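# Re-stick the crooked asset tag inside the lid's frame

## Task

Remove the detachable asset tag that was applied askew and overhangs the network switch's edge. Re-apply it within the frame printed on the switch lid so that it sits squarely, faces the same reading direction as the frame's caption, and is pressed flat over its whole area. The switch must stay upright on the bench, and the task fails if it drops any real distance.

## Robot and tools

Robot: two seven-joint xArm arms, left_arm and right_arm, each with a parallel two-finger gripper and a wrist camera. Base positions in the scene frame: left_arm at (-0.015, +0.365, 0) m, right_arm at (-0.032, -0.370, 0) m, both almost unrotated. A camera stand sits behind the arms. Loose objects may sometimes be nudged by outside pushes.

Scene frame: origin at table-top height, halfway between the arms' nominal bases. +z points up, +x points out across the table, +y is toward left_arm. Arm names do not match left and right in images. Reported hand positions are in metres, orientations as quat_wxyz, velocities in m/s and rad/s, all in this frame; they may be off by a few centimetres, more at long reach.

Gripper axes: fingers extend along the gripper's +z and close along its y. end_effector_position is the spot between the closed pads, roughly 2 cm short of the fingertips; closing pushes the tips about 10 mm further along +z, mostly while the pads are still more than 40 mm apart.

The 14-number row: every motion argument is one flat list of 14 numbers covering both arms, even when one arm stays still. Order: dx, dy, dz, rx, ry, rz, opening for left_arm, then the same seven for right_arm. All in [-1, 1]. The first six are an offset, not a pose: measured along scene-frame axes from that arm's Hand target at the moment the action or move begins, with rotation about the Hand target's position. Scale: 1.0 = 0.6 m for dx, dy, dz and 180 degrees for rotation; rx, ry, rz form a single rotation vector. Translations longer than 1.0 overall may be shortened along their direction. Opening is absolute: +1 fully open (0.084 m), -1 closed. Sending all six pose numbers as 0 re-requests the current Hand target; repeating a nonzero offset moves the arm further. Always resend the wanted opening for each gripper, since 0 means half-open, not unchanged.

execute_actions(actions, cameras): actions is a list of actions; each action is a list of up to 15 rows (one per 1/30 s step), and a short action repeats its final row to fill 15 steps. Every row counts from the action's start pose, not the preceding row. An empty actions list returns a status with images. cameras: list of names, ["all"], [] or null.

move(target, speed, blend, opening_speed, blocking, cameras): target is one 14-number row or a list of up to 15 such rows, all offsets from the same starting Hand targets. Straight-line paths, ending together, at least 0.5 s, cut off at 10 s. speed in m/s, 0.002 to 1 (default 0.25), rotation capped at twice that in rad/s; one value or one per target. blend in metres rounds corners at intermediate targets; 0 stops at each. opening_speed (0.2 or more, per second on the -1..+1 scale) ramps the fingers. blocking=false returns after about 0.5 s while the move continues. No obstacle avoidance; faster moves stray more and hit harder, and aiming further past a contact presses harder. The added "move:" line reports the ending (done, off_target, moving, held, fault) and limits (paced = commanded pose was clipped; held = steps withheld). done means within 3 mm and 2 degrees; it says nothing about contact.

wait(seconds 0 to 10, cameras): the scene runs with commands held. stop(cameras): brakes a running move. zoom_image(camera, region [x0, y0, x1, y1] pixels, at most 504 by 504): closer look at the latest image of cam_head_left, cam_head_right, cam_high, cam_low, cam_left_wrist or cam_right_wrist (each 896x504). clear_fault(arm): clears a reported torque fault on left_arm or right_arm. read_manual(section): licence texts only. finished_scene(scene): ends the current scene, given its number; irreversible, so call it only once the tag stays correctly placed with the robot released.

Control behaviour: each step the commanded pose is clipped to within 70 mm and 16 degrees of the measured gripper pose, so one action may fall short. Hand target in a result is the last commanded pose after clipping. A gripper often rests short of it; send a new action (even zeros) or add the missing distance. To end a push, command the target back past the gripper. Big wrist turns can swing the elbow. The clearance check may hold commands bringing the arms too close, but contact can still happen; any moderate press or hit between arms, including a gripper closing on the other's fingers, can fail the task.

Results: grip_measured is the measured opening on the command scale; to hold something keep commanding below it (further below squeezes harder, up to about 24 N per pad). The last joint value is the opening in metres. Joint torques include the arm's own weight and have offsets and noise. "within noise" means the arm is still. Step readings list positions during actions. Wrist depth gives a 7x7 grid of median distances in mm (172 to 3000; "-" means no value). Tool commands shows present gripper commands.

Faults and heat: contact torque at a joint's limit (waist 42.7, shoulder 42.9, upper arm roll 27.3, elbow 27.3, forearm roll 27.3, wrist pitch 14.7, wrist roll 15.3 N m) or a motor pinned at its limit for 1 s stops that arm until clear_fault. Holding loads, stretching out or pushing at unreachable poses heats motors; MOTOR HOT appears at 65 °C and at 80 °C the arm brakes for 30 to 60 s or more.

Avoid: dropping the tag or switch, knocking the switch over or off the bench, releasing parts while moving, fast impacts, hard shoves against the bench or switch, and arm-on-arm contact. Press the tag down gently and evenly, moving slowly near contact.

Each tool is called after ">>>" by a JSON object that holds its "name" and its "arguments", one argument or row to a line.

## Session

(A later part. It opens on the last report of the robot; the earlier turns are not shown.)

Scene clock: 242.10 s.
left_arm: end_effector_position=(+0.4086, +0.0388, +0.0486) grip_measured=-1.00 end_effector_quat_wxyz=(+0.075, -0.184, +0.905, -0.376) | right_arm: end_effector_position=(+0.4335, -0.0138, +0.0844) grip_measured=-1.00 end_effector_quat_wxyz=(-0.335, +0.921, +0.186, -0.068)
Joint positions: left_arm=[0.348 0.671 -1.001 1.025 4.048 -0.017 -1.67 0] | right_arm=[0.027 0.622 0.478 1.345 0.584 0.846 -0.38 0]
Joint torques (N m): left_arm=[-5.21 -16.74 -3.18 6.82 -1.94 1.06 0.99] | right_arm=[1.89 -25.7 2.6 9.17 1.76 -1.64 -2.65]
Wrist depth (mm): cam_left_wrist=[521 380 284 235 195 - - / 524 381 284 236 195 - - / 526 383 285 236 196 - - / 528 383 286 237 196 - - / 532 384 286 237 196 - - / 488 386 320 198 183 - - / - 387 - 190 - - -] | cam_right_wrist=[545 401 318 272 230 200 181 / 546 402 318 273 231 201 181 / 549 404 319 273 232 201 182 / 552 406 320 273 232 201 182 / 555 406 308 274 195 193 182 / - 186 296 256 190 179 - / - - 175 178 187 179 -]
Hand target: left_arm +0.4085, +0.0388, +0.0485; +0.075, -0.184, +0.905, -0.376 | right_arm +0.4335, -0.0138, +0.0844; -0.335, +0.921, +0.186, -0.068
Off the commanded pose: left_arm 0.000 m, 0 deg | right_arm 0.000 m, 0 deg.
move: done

>>> {"name": "move", "arguments": {
  "target": [
    [0, 0, -0.001, 0, 0, 0, -1, 0.0, 0.0, 0, 0, 0, 0, -1],
    [0, 0, -0.001, 0, 0, 0, -1, 0.0, 0.0, 0.0133, 0, 0, 0, -1]
  ],
  "speed": 0.02,
  "cameras": ["cam_left_wrist", "cam_right_wrist"]
}}

>>> {"name": "zoom_image", "arguments": {
  "camera": "cam_right_wrist",
  "region": [500, 330, 740, 504]
}}

Scene clock: 248.37 s.
left_arm: end_effector_position=(+0.4085, +0.0388, +0.0479) grip_measured=-1.00 end_effector_quat_wxyz=(+0.075, -0.184, +0.905, -0.376) | right_arm: end_effector_position=(+0.4335, -0.0138, +0.0923) grip_measured=-1.00 end_effector_quat_wxyz=(-0.335, +0.921, +0.186, -0.068)
Joint positions: left_arm=[0.346 0.672 -0.998 1.025 4.048 -0.016 -1.669 0] | right_arm=[0.025 0.607 0.479 1.346 0.584 0.86 -0.371 0]
Joint torques (N m): left_arm=[-5.94 -2.06 -0.31 0.93 -2.14 -0.71 0.96] | right_arm=[-3.78 -38.1 7.98 13.27 -0.79 0.63 2.65]
Wrist depth (mm): cam_left_wrist=[525 380 283 235 194 - - / 526 381 284 236 195 - - / 528 382 285 236 195 - - / 529 384 286 237 195 - - / 534 385 286 237 196 - - / 490 386 319 198 183 - - / 538 362 320 190 - - -] | cam_right_wrist=[567 417 329 283 240 208 184 / 569 418 331 283 240 209 184 / 572 420 331 284 241 209 184 / 573 422 332 285 241 209 185 / 574 422 320 285 205 193 185 / - 188 205 267 199 182 - / - - 175 184 193 183 -]
Hand target: left_arm +0.4085, +0.0388, +0.0479; +0.075, -0.184, +0.905, -0.376 | right_arm +0.4335, -0.0138, +0.0924; -0.335, +0.921, +0.186, -0.068
Off the commanded pose: left_arm 0.000 m, 0 deg | right_arm 0.000 m, 0 deg.
move: done
Images, in order (width x height): cam_left_wrist 896x504, cam_right_wrist 896x504.

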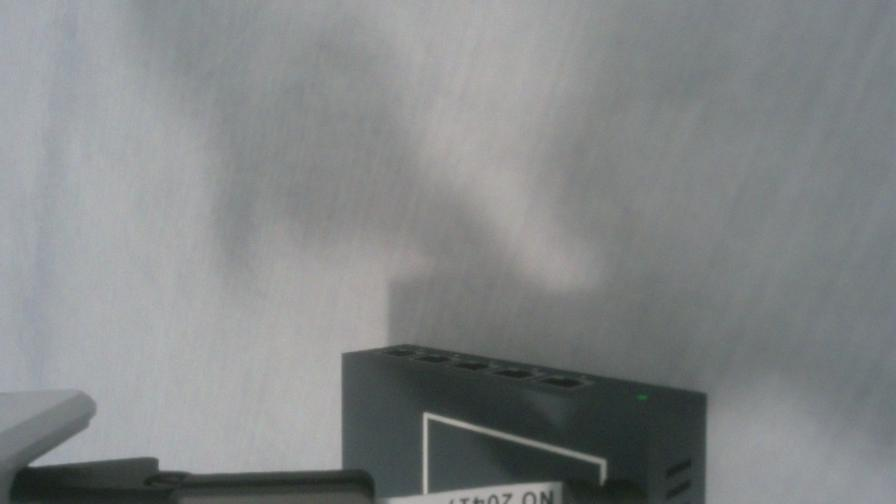

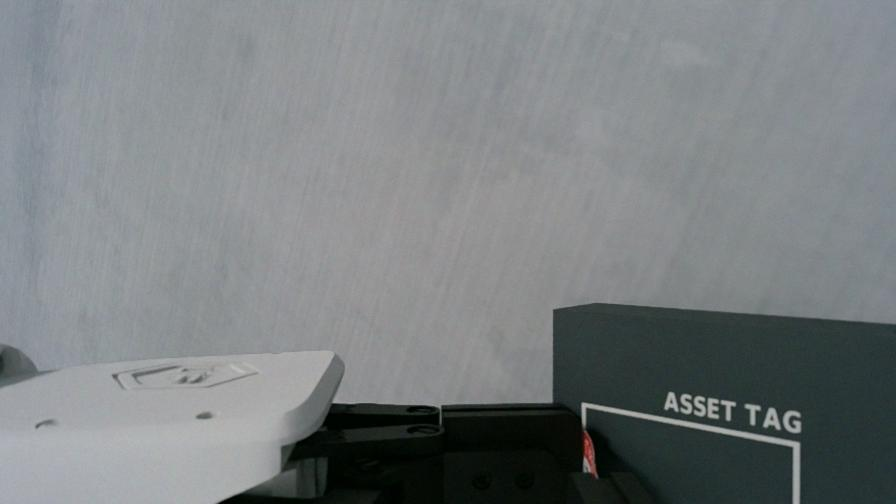

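Scaled by 2.100 from the camera's 896x504 image, which has a finer 1280x720 frame.

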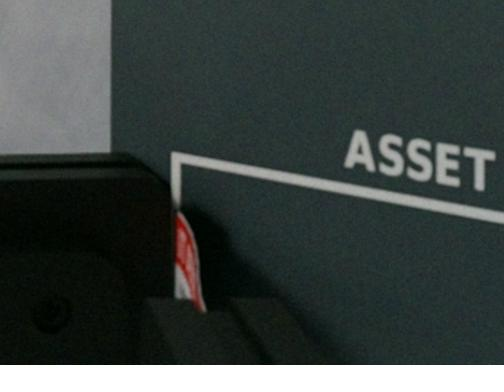

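>>> {"name": "move", "arguments": {
  "target": [
    [0, 0, 0, 0, 0, 0, -1, -0.0013, -0.0007, 0.01, 0, 0, -0.0111, -1],
    [-0.023, 0.0667, 0.0742, 0, 0, 0, -1, -0.0013, -0.0007, 0.01, 0, 0, -0.0111, -1]
  ],
  "speed": [0.04, 0.1],
  "cameras": ["cam_left_wrist", "cam_right_wrist"]
}}

>>> {"name": "zoom_image", "arguments": {
  "camera": "cam_left_wrist",
  "region": [350, 300, 650, 504]
}}

Scene clock: 252.90 s.
left_arm: end_effector_position=(+0.3947, +0.0788, +0.0924) grip_measured=-1.00 end_effector_quat_wxyz=(+0.075, -0.184, +0.905, -0.376) | right_arm: end_effector_position=(+0.4328, -0.0142, +0.0984) grip_measured=-1.00 end_effector_quat_wxyz=(-0.336, +0.924, +0.170, -0.062)
Joint positions: left_arm=[0.712 0.708 -1.348 0.911 4.132 -0.167 -1.69 0] | right_arm=[0.02 0.579 0.483 1.318 0.608 0.839 -0.355 0]
Joint torques (N m): left_arm=[2.64 -8.66 -9.63 10.49 1.61 -1.16 0.9] | right_arm=[-3.67 -37.88 7.79 8.97 2.28 -2.39 2.51]
Wrist depth (mm): cam_left_wrist=[665 485 362 302 249 213 190 / 669 488 364 303 250 213 190 / 674 489 365 303 251 213 190 / 677 490 366 303 250 213 191 / 679 461 366 292 242 213 191 / 193 212 201 246 219 214 191 / - 180 186 206 213 214 191] | cam_right_wrist=[584 430 340 281 247 214 189 / 582 432 340 282 247 215 190 / 588 434 342 283 248 215 190 / 590 434 343 283 249 216 190 / 596 435 344 284 212 192 186 / 193 395 331 284 206 184 - / 179 179 191 295 206 184 -]
Hand target: left_arm +0.3947, +0.0788, +0.0924; +0.075, -0.184, +0.905, -0.376 | right_arm +0.4328, -0.0142, +0.0984; -0.336, +0.924, +0.170, -0.062
Off the commanded pose: left_arm 0.000 m, 0 deg | right_arm 0.000 m, 0 deg.
move: done
Images, in order (width x height): cam_left_wrist 896x504, cam_right_wrist 896x504.

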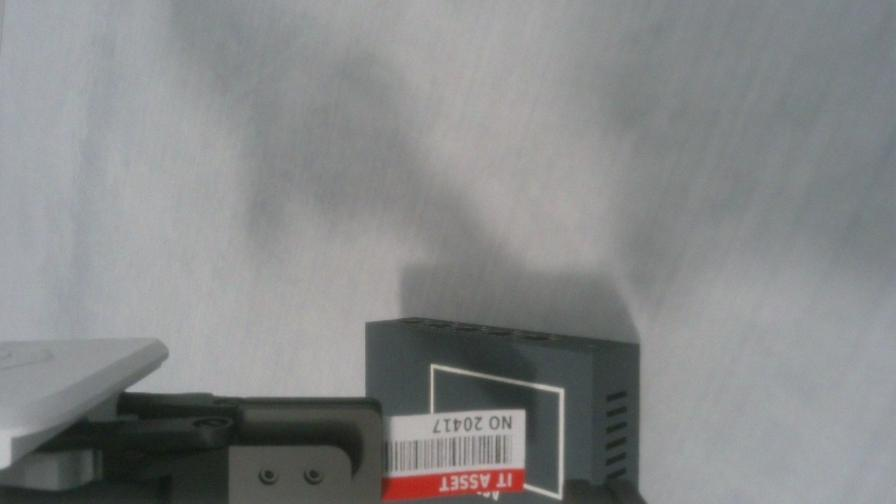

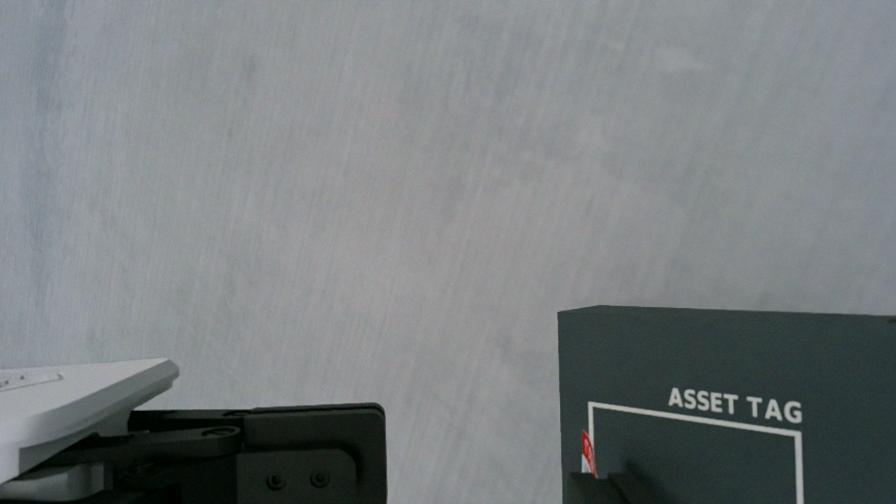

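Scaled by 1.680 from the camera's 896x504 image, which has a finer 1280x720 frame.

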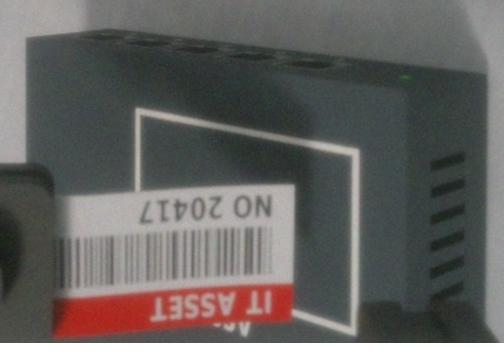

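>>> {"name": "move", "arguments": {
  "target": [0, 0, 0, 0, 0, 0, -1, -0.0022, -0.0008, -0.0183, 0.0032, -0.0077, 0, -1],
  "speed": 0.04,
  "cameras": ["cam_left_wrist"]
}}

>>> {"name": "zoom_image", "arguments": {
  "camera": "cam_left_wrist",
  "region": [400, 340, 600, 504]
}}

Scene clock: 258.23 s.
left_arm: end_effector_position=(+0.3947, +0.0788, +0.0924) grip_measured=-1.00 end_effector_quat_wxyz=(+0.075, -0.184, +0.905, -0.376) | right_arm: end_effector_position=(+0.4315, -0.0147, +0.0874) grip_measured=-1.00 end_effector_quat_wxyz=(-0.339, +0.923, +0.174, -0.050)
Joint positions: left_arm=[0.712 0.708 -1.348 0.911 4.132 -0.167 -1.69 0] | right_arm=[0.014 0.586 0.493 1.288 0.628 0.789 -0.4 0]
Joint torques (N m): left_arm=[2.39 -8.66 -9.28 10.69 1.94 -1.27 0.9] | right_arm=[-3.8 -22.9 7.91 8.85 2.19 -2.31 -2.6]
Wrist depth (mm): cam_left_wrist=[667 486 364 302 249 212 190 / 670 485 364 302 250 213 190 / 671 489 364 303 250 213 190 / 675 490 365 304 251 213 191 / 624 460 368 292 242 214 191 / 179 196 201 237 219 214 191 / - 180 193 212 217 214 191] | cam_right_wrist=[572 418 328 282 239 207 183 / 568 417 329 281 238 206 183 / 570 417 329 281 238 206 182 / 567 415 327 280 238 206 182 / 563 413 328 280 203 197 182 / 193 393 313 279 200 178 - / - 176 185 279 194 178 -]
Hand target: left_arm +0.3947, +0.0788, +0.0924; +0.075, -0.184, +0.905, -0.376 | right_arm +0.4314, -0.0147, +0.0874; -0.339, +0.923, +0.174, -0.050
Off the commanded pose: left_arm 0.000 m, 0 deg | right_arm 0.000 m, 0 deg.
move: done
Images, in order (width x height): cam_left_wrist 896x504.

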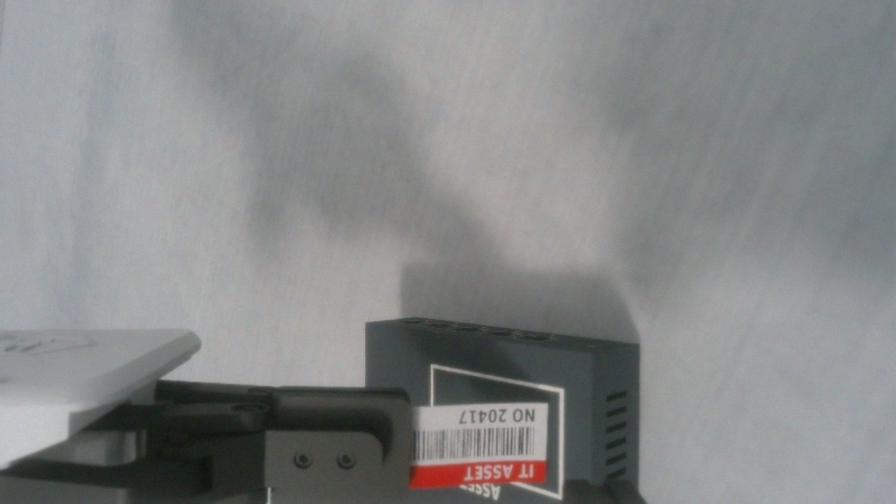

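Scaled by 2.520 from the camera's 896x504 image, which has a finer 1280x720 frame.

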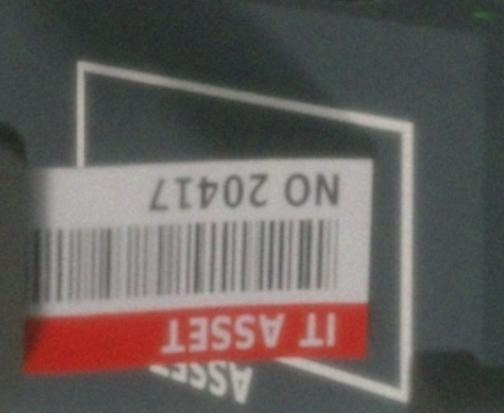

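>>> {"name": "move", "arguments": {
  "target": [0, 0, 0, 0, 0, 0, -1, 0, 0, -0.005, 0, 0, 0.0, -1],
  "speed": 0.02,
  "cameras": ["cam_left_wrist"]
}}

>>> {"name": "zoom_image", "arguments": {
  "camera": "cam_left_wrist",
  "region": [400, 340, 600, 504]
}}

Scene clock: 261.80 s.
left_arm: end_effector_position=(+0.3947, +0.0788, +0.0924) grip_measured=-1.00 end_effector_quat_wxyz=(+0.075, -0.184, +0.905, -0.376) | right_arm: end_effector_position=(+0.4315, -0.0147, +0.0844) grip_measured=-1.00 end_effector_quat_wxyz=(-0.339, +0.923, +0.174, -0.050)
Joint positions: left_arm=[0.712 0.708 -1.348 0.911 4.132 -0.167 -1.69 0] | right_arm=[0.014 0.592 0.493 1.288 0.628 0.784 -0.404 0]
Joint torques (N m): left_arm=[2.83 -8.52 -9.65 10.73 1.63 -1.2 1.13] | right_arm=[3.75 -22.88 4.62 8.69 1.96 -2.31 -2.72]
Wrist depth (mm): cam_left_wrist=[670 485 363 302 249 212 190 / 672 488 364 303 250 213 190 / 674 490 365 303 250 213 190 / 674 489 366 303 251 213 191 / 621 459 366 291 243 214 191 / - 196 203 219 219 214 191 / - 185 196 214 219 214 191] | cam_right_wrist=[562 412 324 278 235 204 184 / 562 411 324 277 235 204 184 / 560 409 323 276 235 203 184 / 557 410 323 276 234 203 184 / 555 408 322 276 203 198 184 / 195 386 309 276 196 180 - / - 174 183 275 190 180 -]
Hand target: left_arm +0.3947, +0.0788, +0.0924; +0.075, -0.184, +0.905, -0.376 | right_arm +0.4314, -0.0147, +0.0844; -0.339, +0.923, +0.174, -0.050
Off the commanded pose: left_arm 0.000 m, 0 deg | right_arm 0.000 m, 0 deg.
move: done
Images, in order (width x height): cam_left_wrist 896x504.

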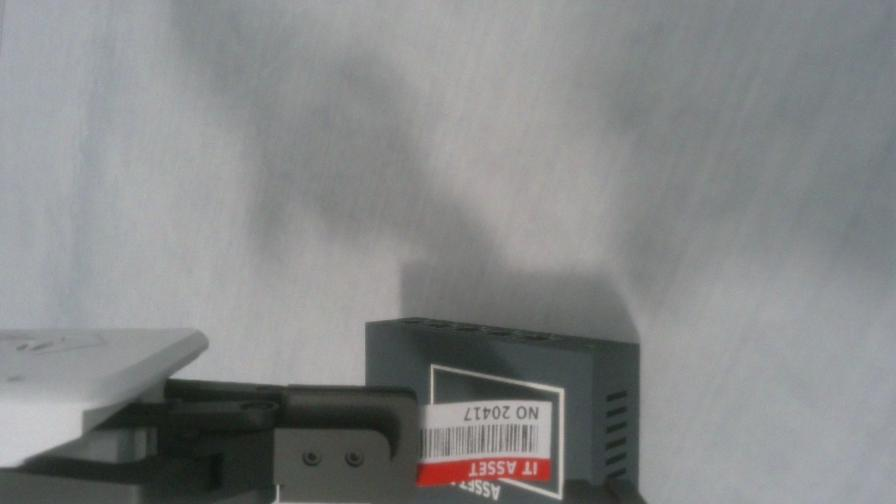

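Scaled by 2.520 from the camera's 896x504 image, which has a finer 1280x720 frame.

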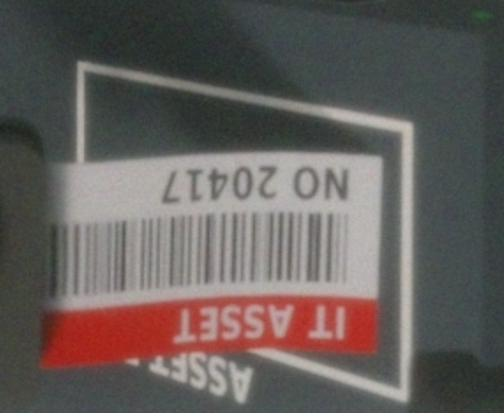

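>>> {"name": "move", "arguments": {
  "target": [
    [0, 0, 0, 0, 0, 0, -1, 0.00493, -0.01167, -0.01, 0, 0, 0.0, -1],
    [0, 0, 0, 0, 0, 0, -1, 0.00792, -0.01873, -0.02, 0, 0, 0.0, -1]
  ],
  "speed": 0.02,
  "blend": [0.001, 0],
  "cameras": ["cam_left_wrist"]
}}

>>> {"name": "zoom_image", "arguments": {
  "camera": "cam_left_wrist",
  "region": [400, 340, 600, 504]
}}

Scene clock: 267.80 s.
left_arm: end_effector_position=(+0.3947, +0.0788, +0.0924) grip_measured=-1.00 end_effector_quat_wxyz=(+0.075, -0.184, +0.905, -0.376) | right_arm: end_effector_position=(+0.4362, -0.0259, +0.0724) grip_measured=-1.00 end_effector_quat_wxyz=(-0.339, +0.923, +0.174, -0.050)
Joint positions: left_arm=[0.712 0.708 -1.348 0.911 4.132 -0.167 -1.69 0] | right_arm=[-0.001 0.615 0.484 1.29 0.626 0.78 -0.433 0]
Joint torques (N m): left_arm=[2.44 -8.61 -9.33 10.62 1.68 -1.46 1] | right_arm=[-3.91 -23.41 2.51 12.98 -1.86 -2.34 -2.53]
Wrist depth (mm): cam_left_wrist=[667 485 363 302 250 213 190 / 669 488 364 302 250 213 190 / 673 490 365 303 250 213 190 / 677 490 365 304 251 213 191 / 617 434 366 292 242 213 191 / 183 201 219 227 219 214 191 / 174 185 219 226 219 214 191] | cam_right_wrist=[528 387 305 260 221 191 177 / 528 386 305 260 220 191 177 / 524 386 304 260 220 191 177 / 523 385 303 259 220 190 176 / 521 383 303 259 202 190 - / 213 363 301 259 187 - - / - 174 289 258 182 - -]
Hand target: left_arm +0.3947, +0.0788, +0.0924; +0.075, -0.184, +0.905, -0.376 | right_arm +0.4362, -0.0259, +0.0724; -0.339, +0.923, +0.174, -0.050
Off the commanded pose: left_arm 0.000 m, 0 deg | right_arm 0.000 m, 0 deg.
move: done
Images, in order (width x height): cam_left_wrist 896x504.

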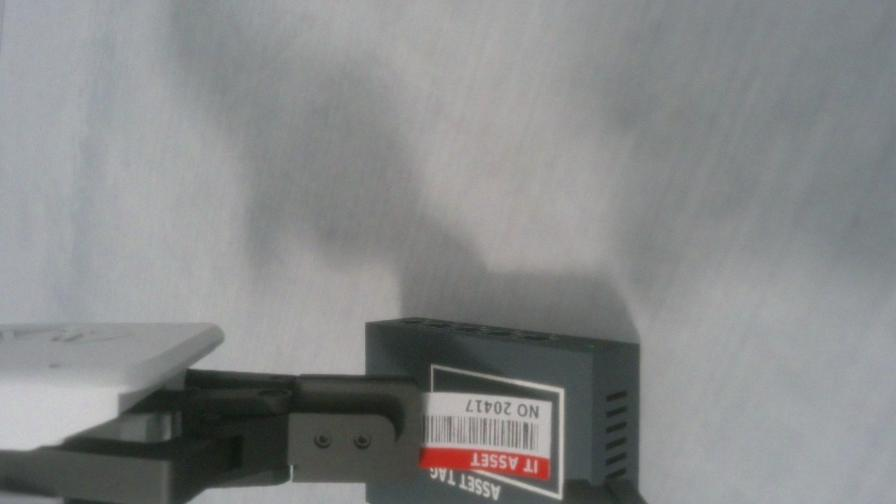

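Scaled by 2.520 from the camera's 896x504 image, which has a finer 1280x720 frame.

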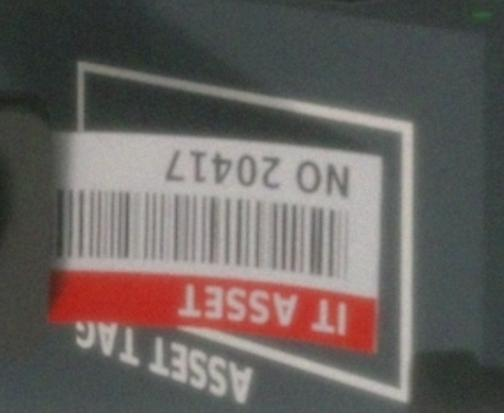

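>>> {"name": "move", "arguments": {
  "target": [
    [0, 0, 0, 0, 0, 0, -1, 0.00208, -0.00491, -0.01, 0, 0, 0.0, -1],
    [0, 0, 0, 0, 0, 0, -1, 0.00337, -0.00798, -0.02, 0, 0, 0.0, -1]
  ],
  "speed": 0.02,
  "blend": [0.001, 0],
  "cameras": ["cam_left_wrist", "cam_right_wrist"]
}}

>>> {"name": "zoom_image", "arguments": {
  "camera": "cam_left_wrist",
  "region": [400, 340, 600, 504]
}}

Scene clock: 269.60 s.
left_arm: end_effector_position=(+0.3947, +0.0788, +0.0924) grip_measured=-1.00 end_effector_quat_wxyz=(+0.075, -0.184, +0.905, -0.376) | right_arm: end_effector_position=(+0.4382, -0.0307, +0.0604) grip_measured=-1.00 end_effector_quat_wxyz=(-0.339, +0.923, +0.174, -0.050)
Joint positions: left_arm=[0.712 0.708 -1.348 0.911 4.132 -0.167 -1.69 0] | right_arm=[-0.005 0.64 0.48 1.292 0.625 0.768 -0.453 0]
Joint torques (N m): left_arm=[2.79 -8.55 -9.45 10.63 1.69 -1.24 1.06] | right_arm=[-3.71 -23.45 2.67 12.78 -1.7 -2.39 -2.62]
Wrist depth (mm): cam_left_wrist=[667 485 363 302 250 213 190 / 669 485 365 302 250 213 190 / 673 489 365 303 251 213 190 / 676 490 365 304 251 213 191 / 620 432 368 292 242 213 191 / 182 206 224 236 220 214 191 / 188 185 224 237 219 214 191] | cam_right_wrist=[493 361 285 244 206 184 - / 493 360 284 243 206 183 - / 493 360 284 243 205 183 - / 490 359 283 242 205 183 - / 487 358 283 206 199 183 - / 454 339 282 191 178 - - / - 176 281 191 - - -]
Hand target: left_arm +0.3947, +0.0788, +0.0924; +0.075, -0.184, +0.905, -0.376 | right_arm +0.4382, -0.0307, +0.0604; -0.339, +0.923, +0.174, -0.050
Off the commanded pose: left_arm 0.000 m, 0 deg | right_arm 0.000 m, 0 deg.
move: done
Images, in order (width x height): cam_left_wrist 896x504, cam_right_wrist 896x504.

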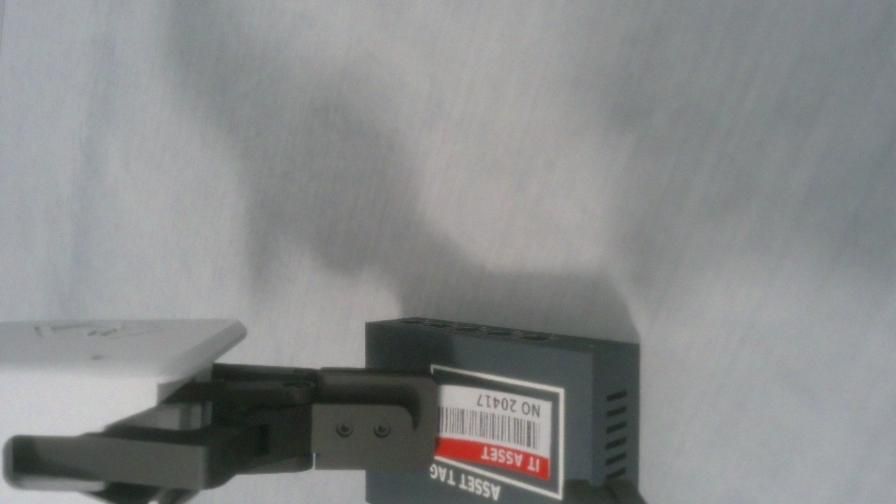

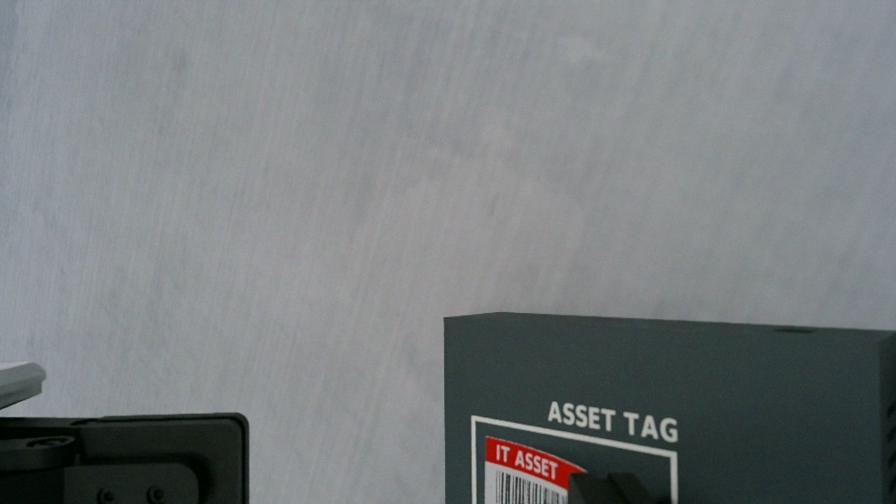

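Scaled by 2.520 from the camera's 896x504 image, which has a finer 1280x720 frame.

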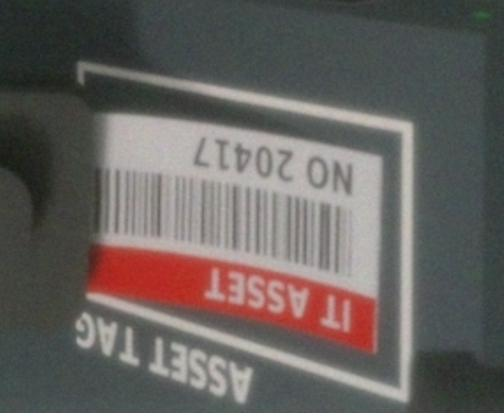

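>>> {"name": "move", "arguments": {
  "target": [0, 0, 0, 0, 0, 0, -1, 0.00058, -0.00138, -0.0075, 0, 0, 0.0, -1],
  "speed": 0.02,
  "cameras": ["cam_left_wrist", "cam_right_wrist"]
}}

>>> {"name": "zoom_image", "arguments": {
  "camera": "cam_left_wrist",
  "region": [400, 340, 600, 504]
}}

>>> {"name": "zoom_image", "arguments": {
  "camera": "cam_right_wrist",
  "region": [420, 340, 720, 504]
}}

Scene clock: 271.80 s.
left_arm: end_effector_position=(+0.3947, +0.0788, +0.0924) grip_measured=-1.00 end_effector_quat_wxyz=(+0.075, -0.184, +0.905, -0.376) | right_arm: end_effector_position=(+0.4386, -0.0315, +0.0559) grip_measured=-1.00 end_effector_quat_wxyz=(-0.339, +0.923, +0.174, -0.050)
Joint positions: left_arm=[0.712 0.708 -1.348 0.911 4.132 -0.167 -1.69 0] | right_arm=[-0.005 0.649 0.478 1.293 0.625 0.761 -0.46 0]
Joint torques (N m): left_arm=[2.63 -8.67 -9.47 10.58 1.54 -1.19 0.97] | right_arm=[-3.8 -23.68 2.79 12.7 -1.24 -2.4 -2.78]
Wrist depth (mm): cam_left_wrist=[667 485 363 302 249 212 190 / 670 487 364 303 250 213 190 / 672 489 365 303 250 213 190 / 677 491 366 304 251 213 191 / 620 432 366 292 242 213 191 / 185 200 228 236 219 214 191 / 191 189 281 242 220 214 191] | cam_right_wrist=[480 352 290 237 201 179 - / 480 351 288 237 200 179 - / 479 350 288 237 200 178 - / 477 350 288 236 200 178 - / 476 349 287 206 200 178 - / 443 330 286 185 - - - / - 175 287 184 - - -]
Hand target: left_arm +0.3947, +0.0788, +0.0924; +0.075, -0.184, +0.905, -0.376 | right_arm +0.4386, -0.0315, +0.0559; -0.339, +0.923, +0.174, -0.050
Off the commanded pose: left_arm 0.000 m, 0 deg | right_arm 0.000 m, 0 deg.
move: done
Images, in order (width x height): cam_left_wrist 896x504, cam_right_wrist 896x504.

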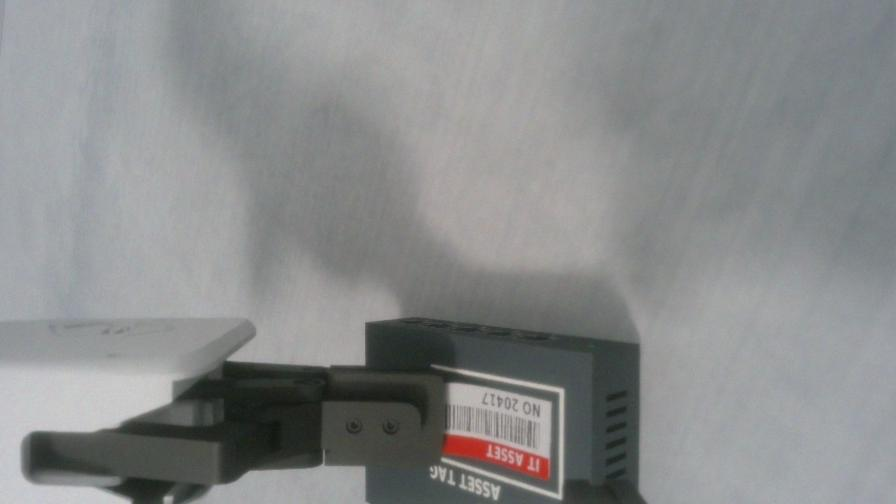

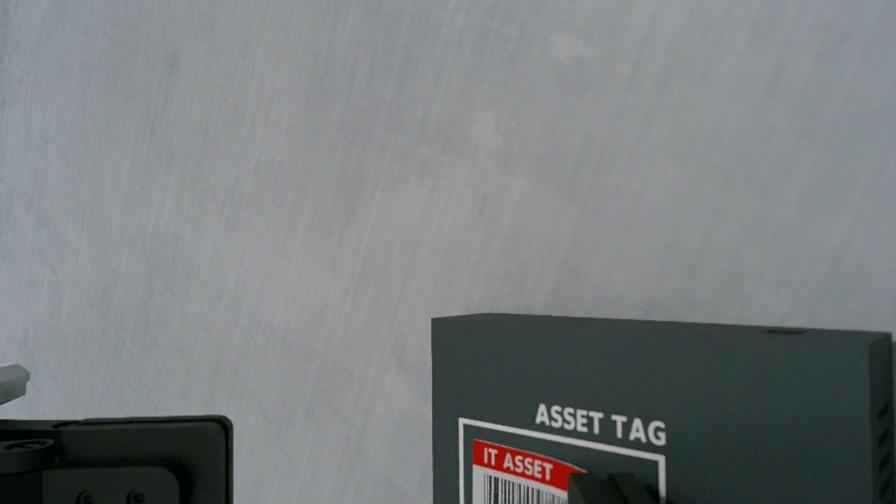

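Scaled by 2.520 from the camera's 896x504 image, which has a finer 1280x720 frame.

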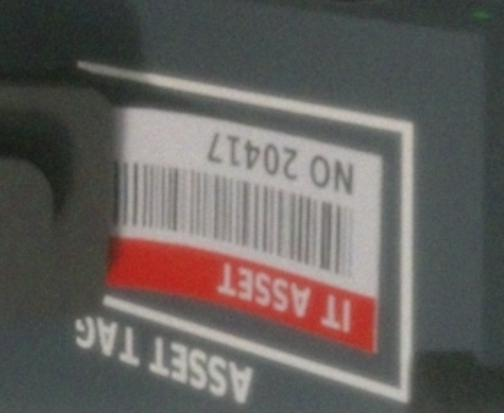

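Scaled by 1.680 from the camera's 896x504 image, which has a finer 1280x720 frame.

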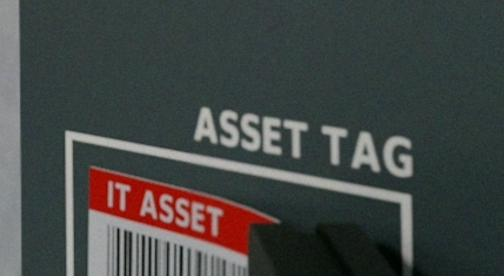

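>>> {"name": "move", "arguments": {
  "target": [
    [0.0368, -0.1007, -0.044, 0, 0, 0, -1, 0, 0, 0, 0, 0, 0, -1],
    [0.0368, -0.1007, -0.0683, 0, 0, 0, -1, 0, 0, 0, 0, 0, 0, -1]
  ],
  "speed": [0.1, 0.04],
  "blend": [0.005, 0],
  "cameras": ["cam_left_wrist", "cam_right_wrist", "cam_high"]
}}

>>> {"name": "zoom_image", "arguments": {
  "camera": "cam_right_wrist",
  "region": [340, 300, 740, 504]
}}

Scene clock: 279.10 s.
left_arm: end_effector_position=(+0.4168, +0.0184, +0.0514) grip_measured=-1.00 end_effector_quat_wxyz=(+0.075, -0.184, +0.905, -0.376) | right_arm: end_effector_position=(+0.4386, -0.0315, +0.0559) grip_measured=-1.00 end_effector_quat_wxyz=(-0.339, +0.923, +0.174, -0.050)
Joint positions: left_arm=[0.257 0.68 -0.959 1.083 4.086 -0.032 -1.744 0] | right_arm=[-0.005 0.65 0.478 1.293 0.625 0.761 -0.46 0]
Joint torques (N m): left_arm=[-3.38 -26.28 -5.64 7.54 -2.06 1.97 1] | right_arm=[-3.9 -23.54 2.81 12.49 0.71 -2.25 -2.58]
Wrist depth (mm): cam_left_wrist=[530 386 289 240 198 179 - / 532 387 289 240 198 179 - / 535 388 290 241 199 180 - / 537 390 290 241 199 180 - / 542 391 291 241 199 180 - / - 194 307 194 179 - - / - - - - - - -] | cam_right_wrist=[481 351 290 237 200 179 - / 479 351 289 236 200 178 - / 477 350 288 236 200 178 - / 476 349 288 236 200 178 - / 476 348 287 206 200 178 - / - 314 286 184 - - - / - - - - - - -]
Hand target: left_arm +0.4168, +0.0184, +0.0514; +0.075, -0.184, +0.905, -0.376 | right_arm +0.4386, -0.0315, +0.0559; -0.339, +0.923, +0.174, -0.050
Off the commanded pose: left_arm 0.000 m, 0 deg | right_arm 0.000 m, 0 deg.
move: done
Images, in order (width x height): cam_high 896x504, cam_left_wrist 896x504, cam_right_wrist 896x504.

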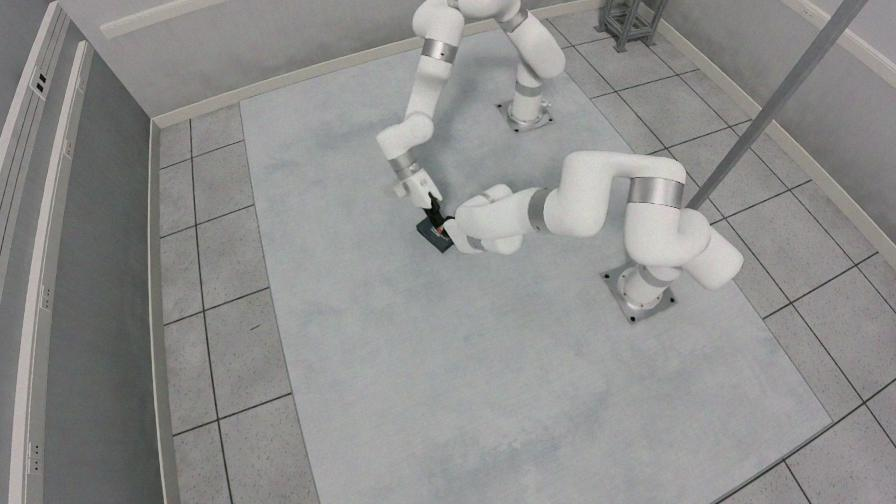

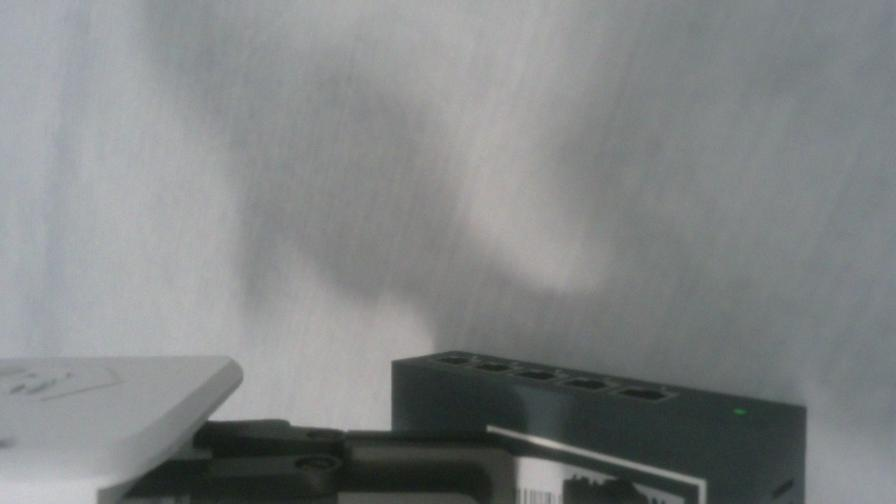

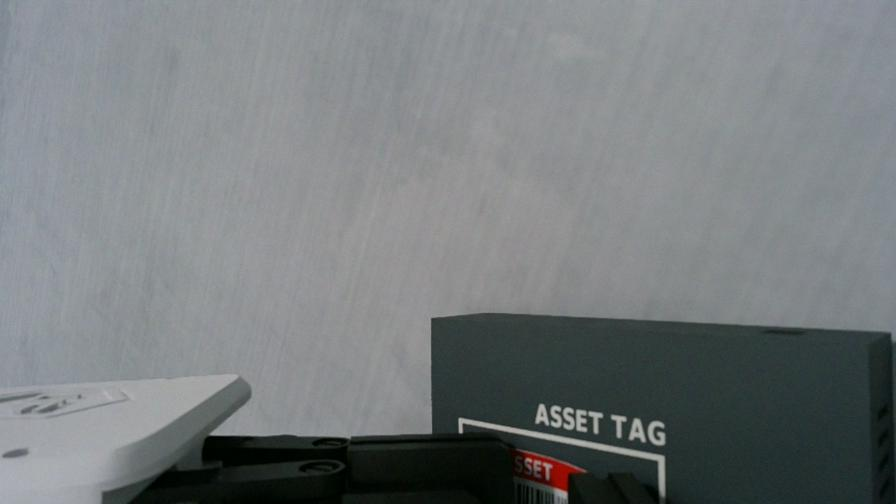

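Scaled by 1.260 from the camera's 896x504 image, which has a finer 1280x720 frame.

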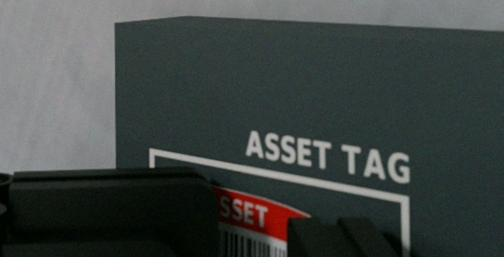

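>>> {"name": "move", "arguments": {
  "target": [
    [0, 0, -0.0033, 0, 0, 0, -1, 0, 0, 0, 0, 0, 0, -1]
  ],
  "speed": 0.02
}}

>>> {"name": "move", "arguments": {
  "target": [
    [0, 0, -0.0017, 0, 0, 0, -1, 0, 0, 0, 0, 0, 0, -1]
  ],
  "speed": 0.02
}}

Scene clock: 280.83 s.
left_arm: end_effector_position=(+0.4168, +0.0184, +0.0495) grip_measured=-1.00 end_effector_quat_wxyz=(+0.075, -0.184, +0.905, -0.376) | right_arm: end_effector_position=(+0.4386, -0.0315, +0.0559) grip_measured=-1.00 end_effector_quat_wxyz=(-0.339, +0.923, +0.174, -0.050)
Joint positions: left_arm=[0.25 0.68 -0.948 1.084 4.083 -0.026 -1.741 0] | right_arm=[-0.005 0.65 0.478 1.293 0.625 0.761 -0.46 0]
Joint torques (N m): left_arm=[-3.57 -19.62 -5.82 10.84 -1.71 1.85 1.1] | right_arm=[-3.69 -23.38 2.92 12.43 0.59 -2.23 -2.56]
Wrist depth (mm): cam_left_wrist=[524 381 285 237 195 - - / 528 383 286 237 196 - - / 528 383 286 238 196 178 - / 531 384 287 238 196 178 - / 534 386 288 238 197 178 - / - 194 304 199 184 - - / - - - - - - -] | cam_right_wrist=[481 352 289 237 200 179 - / 480 351 289 236 200 178 - / 479 351 288 236 200 178 - / 475 350 287 236 200 178 - / 475 348 287 206 199 178 - / - 206 286 184 - - - / - - - - - - -]
Hand target: left_arm +0.4168, +0.0184, +0.0494; +0.075, -0.184, +0.905, -0.376 | right_arm +0.4386, -0.0315, +0.0559; -0.339, +0.923, +0.174, -0.050
Off the commanded pose: left_arm 0.000 m, 0 deg | right_arm 0.000 m, 0 deg.
move: done

Scene clock: 281.53 s.
left_arm: end_effector_position=(+0.4169, +0.0183, +0.0485) grip_measured=-1.00 end_effector_quat_wxyz=(+0.075, -0.184, +0.905, -0.376) | right_arm: end_effector_position=(+0.4386, -0.0315, +0.0559) grip_measured=-1.00 end_effector_quat_wxyz=(-0.339, +0.923, +0.174, -0.050)
Joint positions: left_arm=[0.246 0.68 -0.943 1.084 4.081 -0.022 -1.74 0] | right_arm=[-0.005 0.65 0.478 1.293 0.625 0.761 -0.46 0]
Joint torques (N m): left_arm=[-4.14 -11.99 -1.6 5.25 -1.86 0.18 0.78] | right_arm=[-3.84 -23.52 2.83 12.57 0.67 -2.24 -2.78]
Wrist depth (mm): cam_left_wrist=[524 380 284 236 195 - - / 526 381 285 237 196 - - / 529 384 285 237 196 - - / 533 385 286 238 196 - - / 534 385 287 238 196 178 - / - 194 303 199 184 - - / - - - - - - -] | cam_right_wrist=[480 352 289 237 200 179 - / 481 351 289 237 200 178 - / 478 350 288 236 200 178 - / 477 349 288 236 200 178 - / 475 348 287 206 200 178 - / - 203 286 185 - - - / - - - - - - -]
Hand target: left_arm +0.4168, +0.0184, +0.0484; +0.075, -0.184, +0.905, -0.376 | right_arm +0.4386, -0.0315, +0.0559; -0.339, +0.923, +0.174, -0.050
Off the commanded pose: left_arm 0.000 m, 0 deg | right_arm 0.000 m, 0 deg.
move: done

>>> {"name": "move", "arguments": {
  "target": [
    [0, 0, -0.0005, 0, 0, 0, -1, 0, 0, 0, 0, 0, 0, -0.88],
    [0, 0, -0.0005, 0, 0, 0, -1, 0.0042, -0.0122, 0.0153, 0, 0, 0, -0.88],
    [0, 0, -0.0005, 0, 0, 0, -1, 0.028, -0.0811, 0.102, 0, 0, 0, -0.88]
  ],
  "speed": [0.02, 0.02, 0.1],
  "blend": [0, 0.003, 0],
  "cameras": ["cam_left_wrist", "cam_right_wrist"]
}}

>>> {"name": "zoom_image", "arguments": {
  "camera": "cam_right_wrist",
  "region": [340, 260, 740, 504]
}}

Scene clock: 286.17 s.
left_arm: end_effector_position=(+0.4168, +0.0184, +0.0481) grip_measured=-1.00 end_effector_quat_wxyz=(+0.075, -0.184, +0.905, -0.376) | right_arm: end_effector_position=(+0.4553, -0.0801, +0.1170) grip_measured=-0.90 end_effector_quat_wxyz=(-0.339, +0.923, +0.174, -0.050)
Joint positions: left_arm=[0.245 0.68 -0.942 1.084 4.081 -0.022 -1.739 0] | right_arm=[-0.098 0.521 0.459 1.308 0.602 0.942 -0.447 0.004]
Joint torques (N m): left_arm=[-3.05 -4.15 -0.13 2.61 -1.5 -1.85 0.69] | right_arm=[-3.93 -37.09 1.68 13.65 -1.47 0.4 2.52]
Wrist depth (mm): cam_left_wrist=[526 381 283 236 195 - - / 527 382 285 236 195 - - / 530 383 286 237 195 - - / 532 384 286 237 196 - - / 535 386 287 238 196 - - / 536 387 303 199 184 - - / - 389 304 191 - - -] | cam_right_wrist=[661 483 379 313 275 238 210 / 657 482 379 313 274 238 210 / 653 479 379 312 274 238 210 / 652 478 377 312 273 237 209 / 570 454 362 301 243 216 209 / 193 194 224 242 233 215 209 / 192 199 215 240 233 214 209]
Hand target: left_arm +0.4168, +0.0184, +0.0481; +0.075, -0.184, +0.905, -0.376 | right_arm +0.4554, -0.0802, +0.1171; -0.339, +0.923, +0.174, -0.050
Off the commanded pose: left_arm 0.000 m, 0 deg | right_arm 0.000 m, 0 deg.
move: done
Images, in order (width x height): cam_left_wrist 896x504, cam_right_wrist 896x504.

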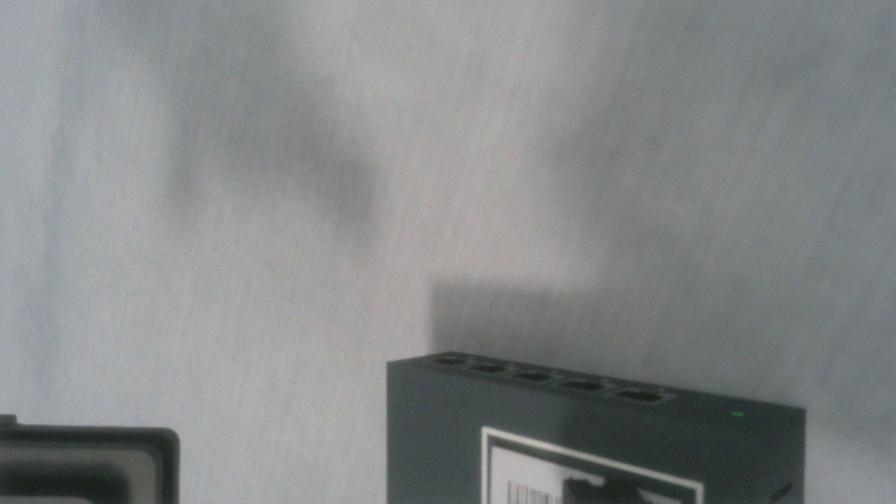

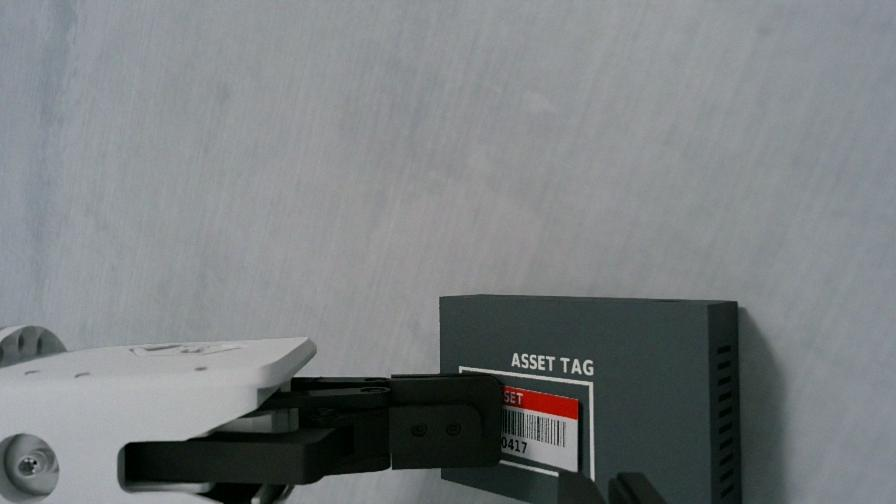

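Scaled by 1.260 from the camera's 896x504 image, which has a finer 1280x720 frame.

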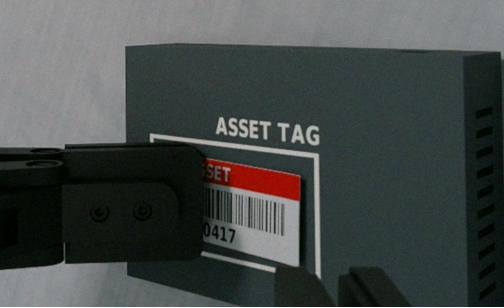

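>>> {"name": "move", "arguments": {
  "target": [
    [-0.0183, 0.0433, 0.0472, 0, 0, 0, -1, 0.0038, -0.1, 0.069, 0, 0, 0, -1],
    [0.0933, 0.064, 0.2032, 0.2302, 0.0973, 0, -1, 0.0077, -0.283, 0.138, 0, 0, 0, -1]
  ],
  "speed": [0.1, 0.25],
  "blend": [0.01, 0],
  "cameras": ["cam_left_wrist", "cam_right_wrist"]
}}

>>> {"name": "zoom_image", "arguments": {
  "camera": "cam_left_wrist",
  "region": [300, 120, 600, 370]
}}

Scene clock: 293.27 s.
left_arm: end_effector_position=(+0.4719, +0.0573, +0.1698) grip_measured=-1.00 end_effector_quat_wxyz=(+0.028, -0.200, +0.979, -0.029) | right_arm: end_effector_position=(+0.4600, -0.2500, +0.1999) grip_measured=-1.00 end_effector_quat_wxyz=(-0.339, +0.923, +0.174, -0.050)
Joint positions: left_arm=[-0.392 1.243 -1.196 2.695 4.256 -1.633 -1.216 0] | right_arm=[-0.357 0.335 0.355 1.345 0.557 1.329 -0.594 0]
Joint torques (N m): left_arm=[-0.77 -29.59 -5.2 6.74 1.64 -3.19 -0.76] | right_arm=[-3.78 -34.76 -0.15 14.2 -0.9 0.64 -2.57]
Wrist depth (mm): cam_left_wrist=[308 304 300 296 292 289 285 / 311 307 302 298 295 291 286 / 313 308 272 269 267 293 289 / 315 311 274 270 270 294 290 / 317 312 276 272 298 296 292 / 319 314 310 305 303 298 294 / 321 316 312 308 304 300 296] | cam_right_wrist=[848 659 521 430 364 317 287 / 318 624 520 428 363 317 286 / 783 623 518 413 364 316 286 / 837 656 540 390 363 316 286 / 831 654 515 412 362 316 286 / 830 653 514 424 362 315 285 / 747 649 514 424 361 314 285]
Hand target: left_arm +0.4728, +0.0568, +0.1700; -0.001, -0.200, +0.980, -0.001 | right_arm +0.4600, -0.2500, +0.1999; -0.339, +0.923, +0.174, -0.050
Off the commanded pose: left_arm 0.001 m, 5 deg | right_arm 0.000 m, 0 deg.
move: off_target (left_arm)
Images, in order (width x height): cam_left_wrist 896x504, cam_right_wrist 896x504.

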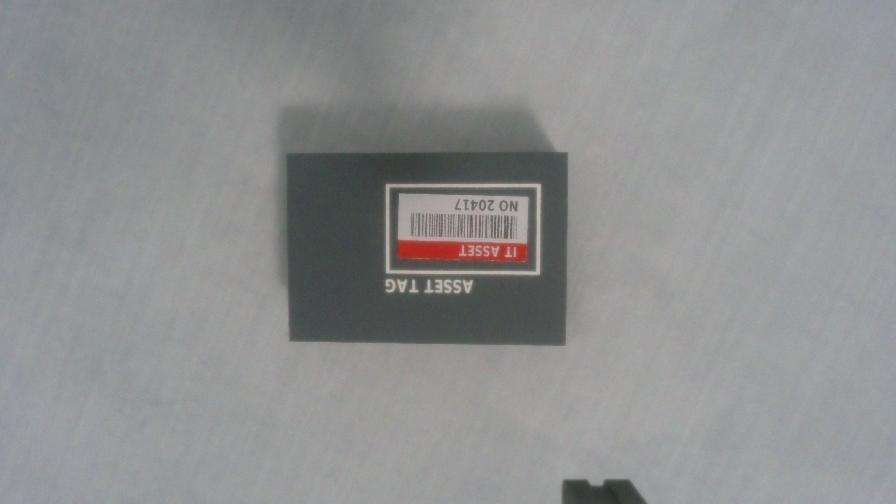

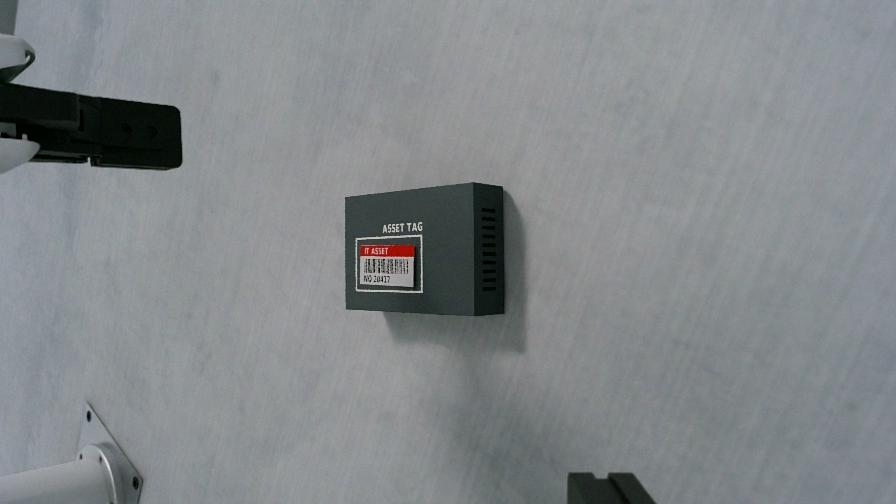

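Scaled by 1.680 from the camera's 896x504 image, which has a finer 1280x720 frame.

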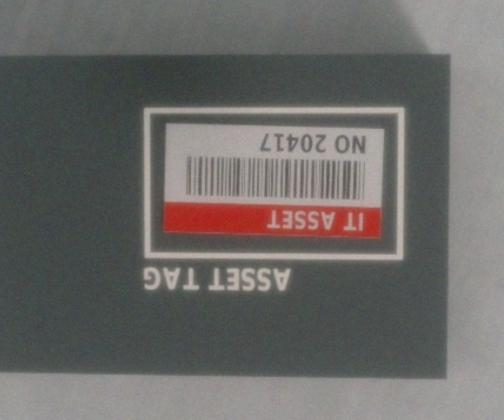

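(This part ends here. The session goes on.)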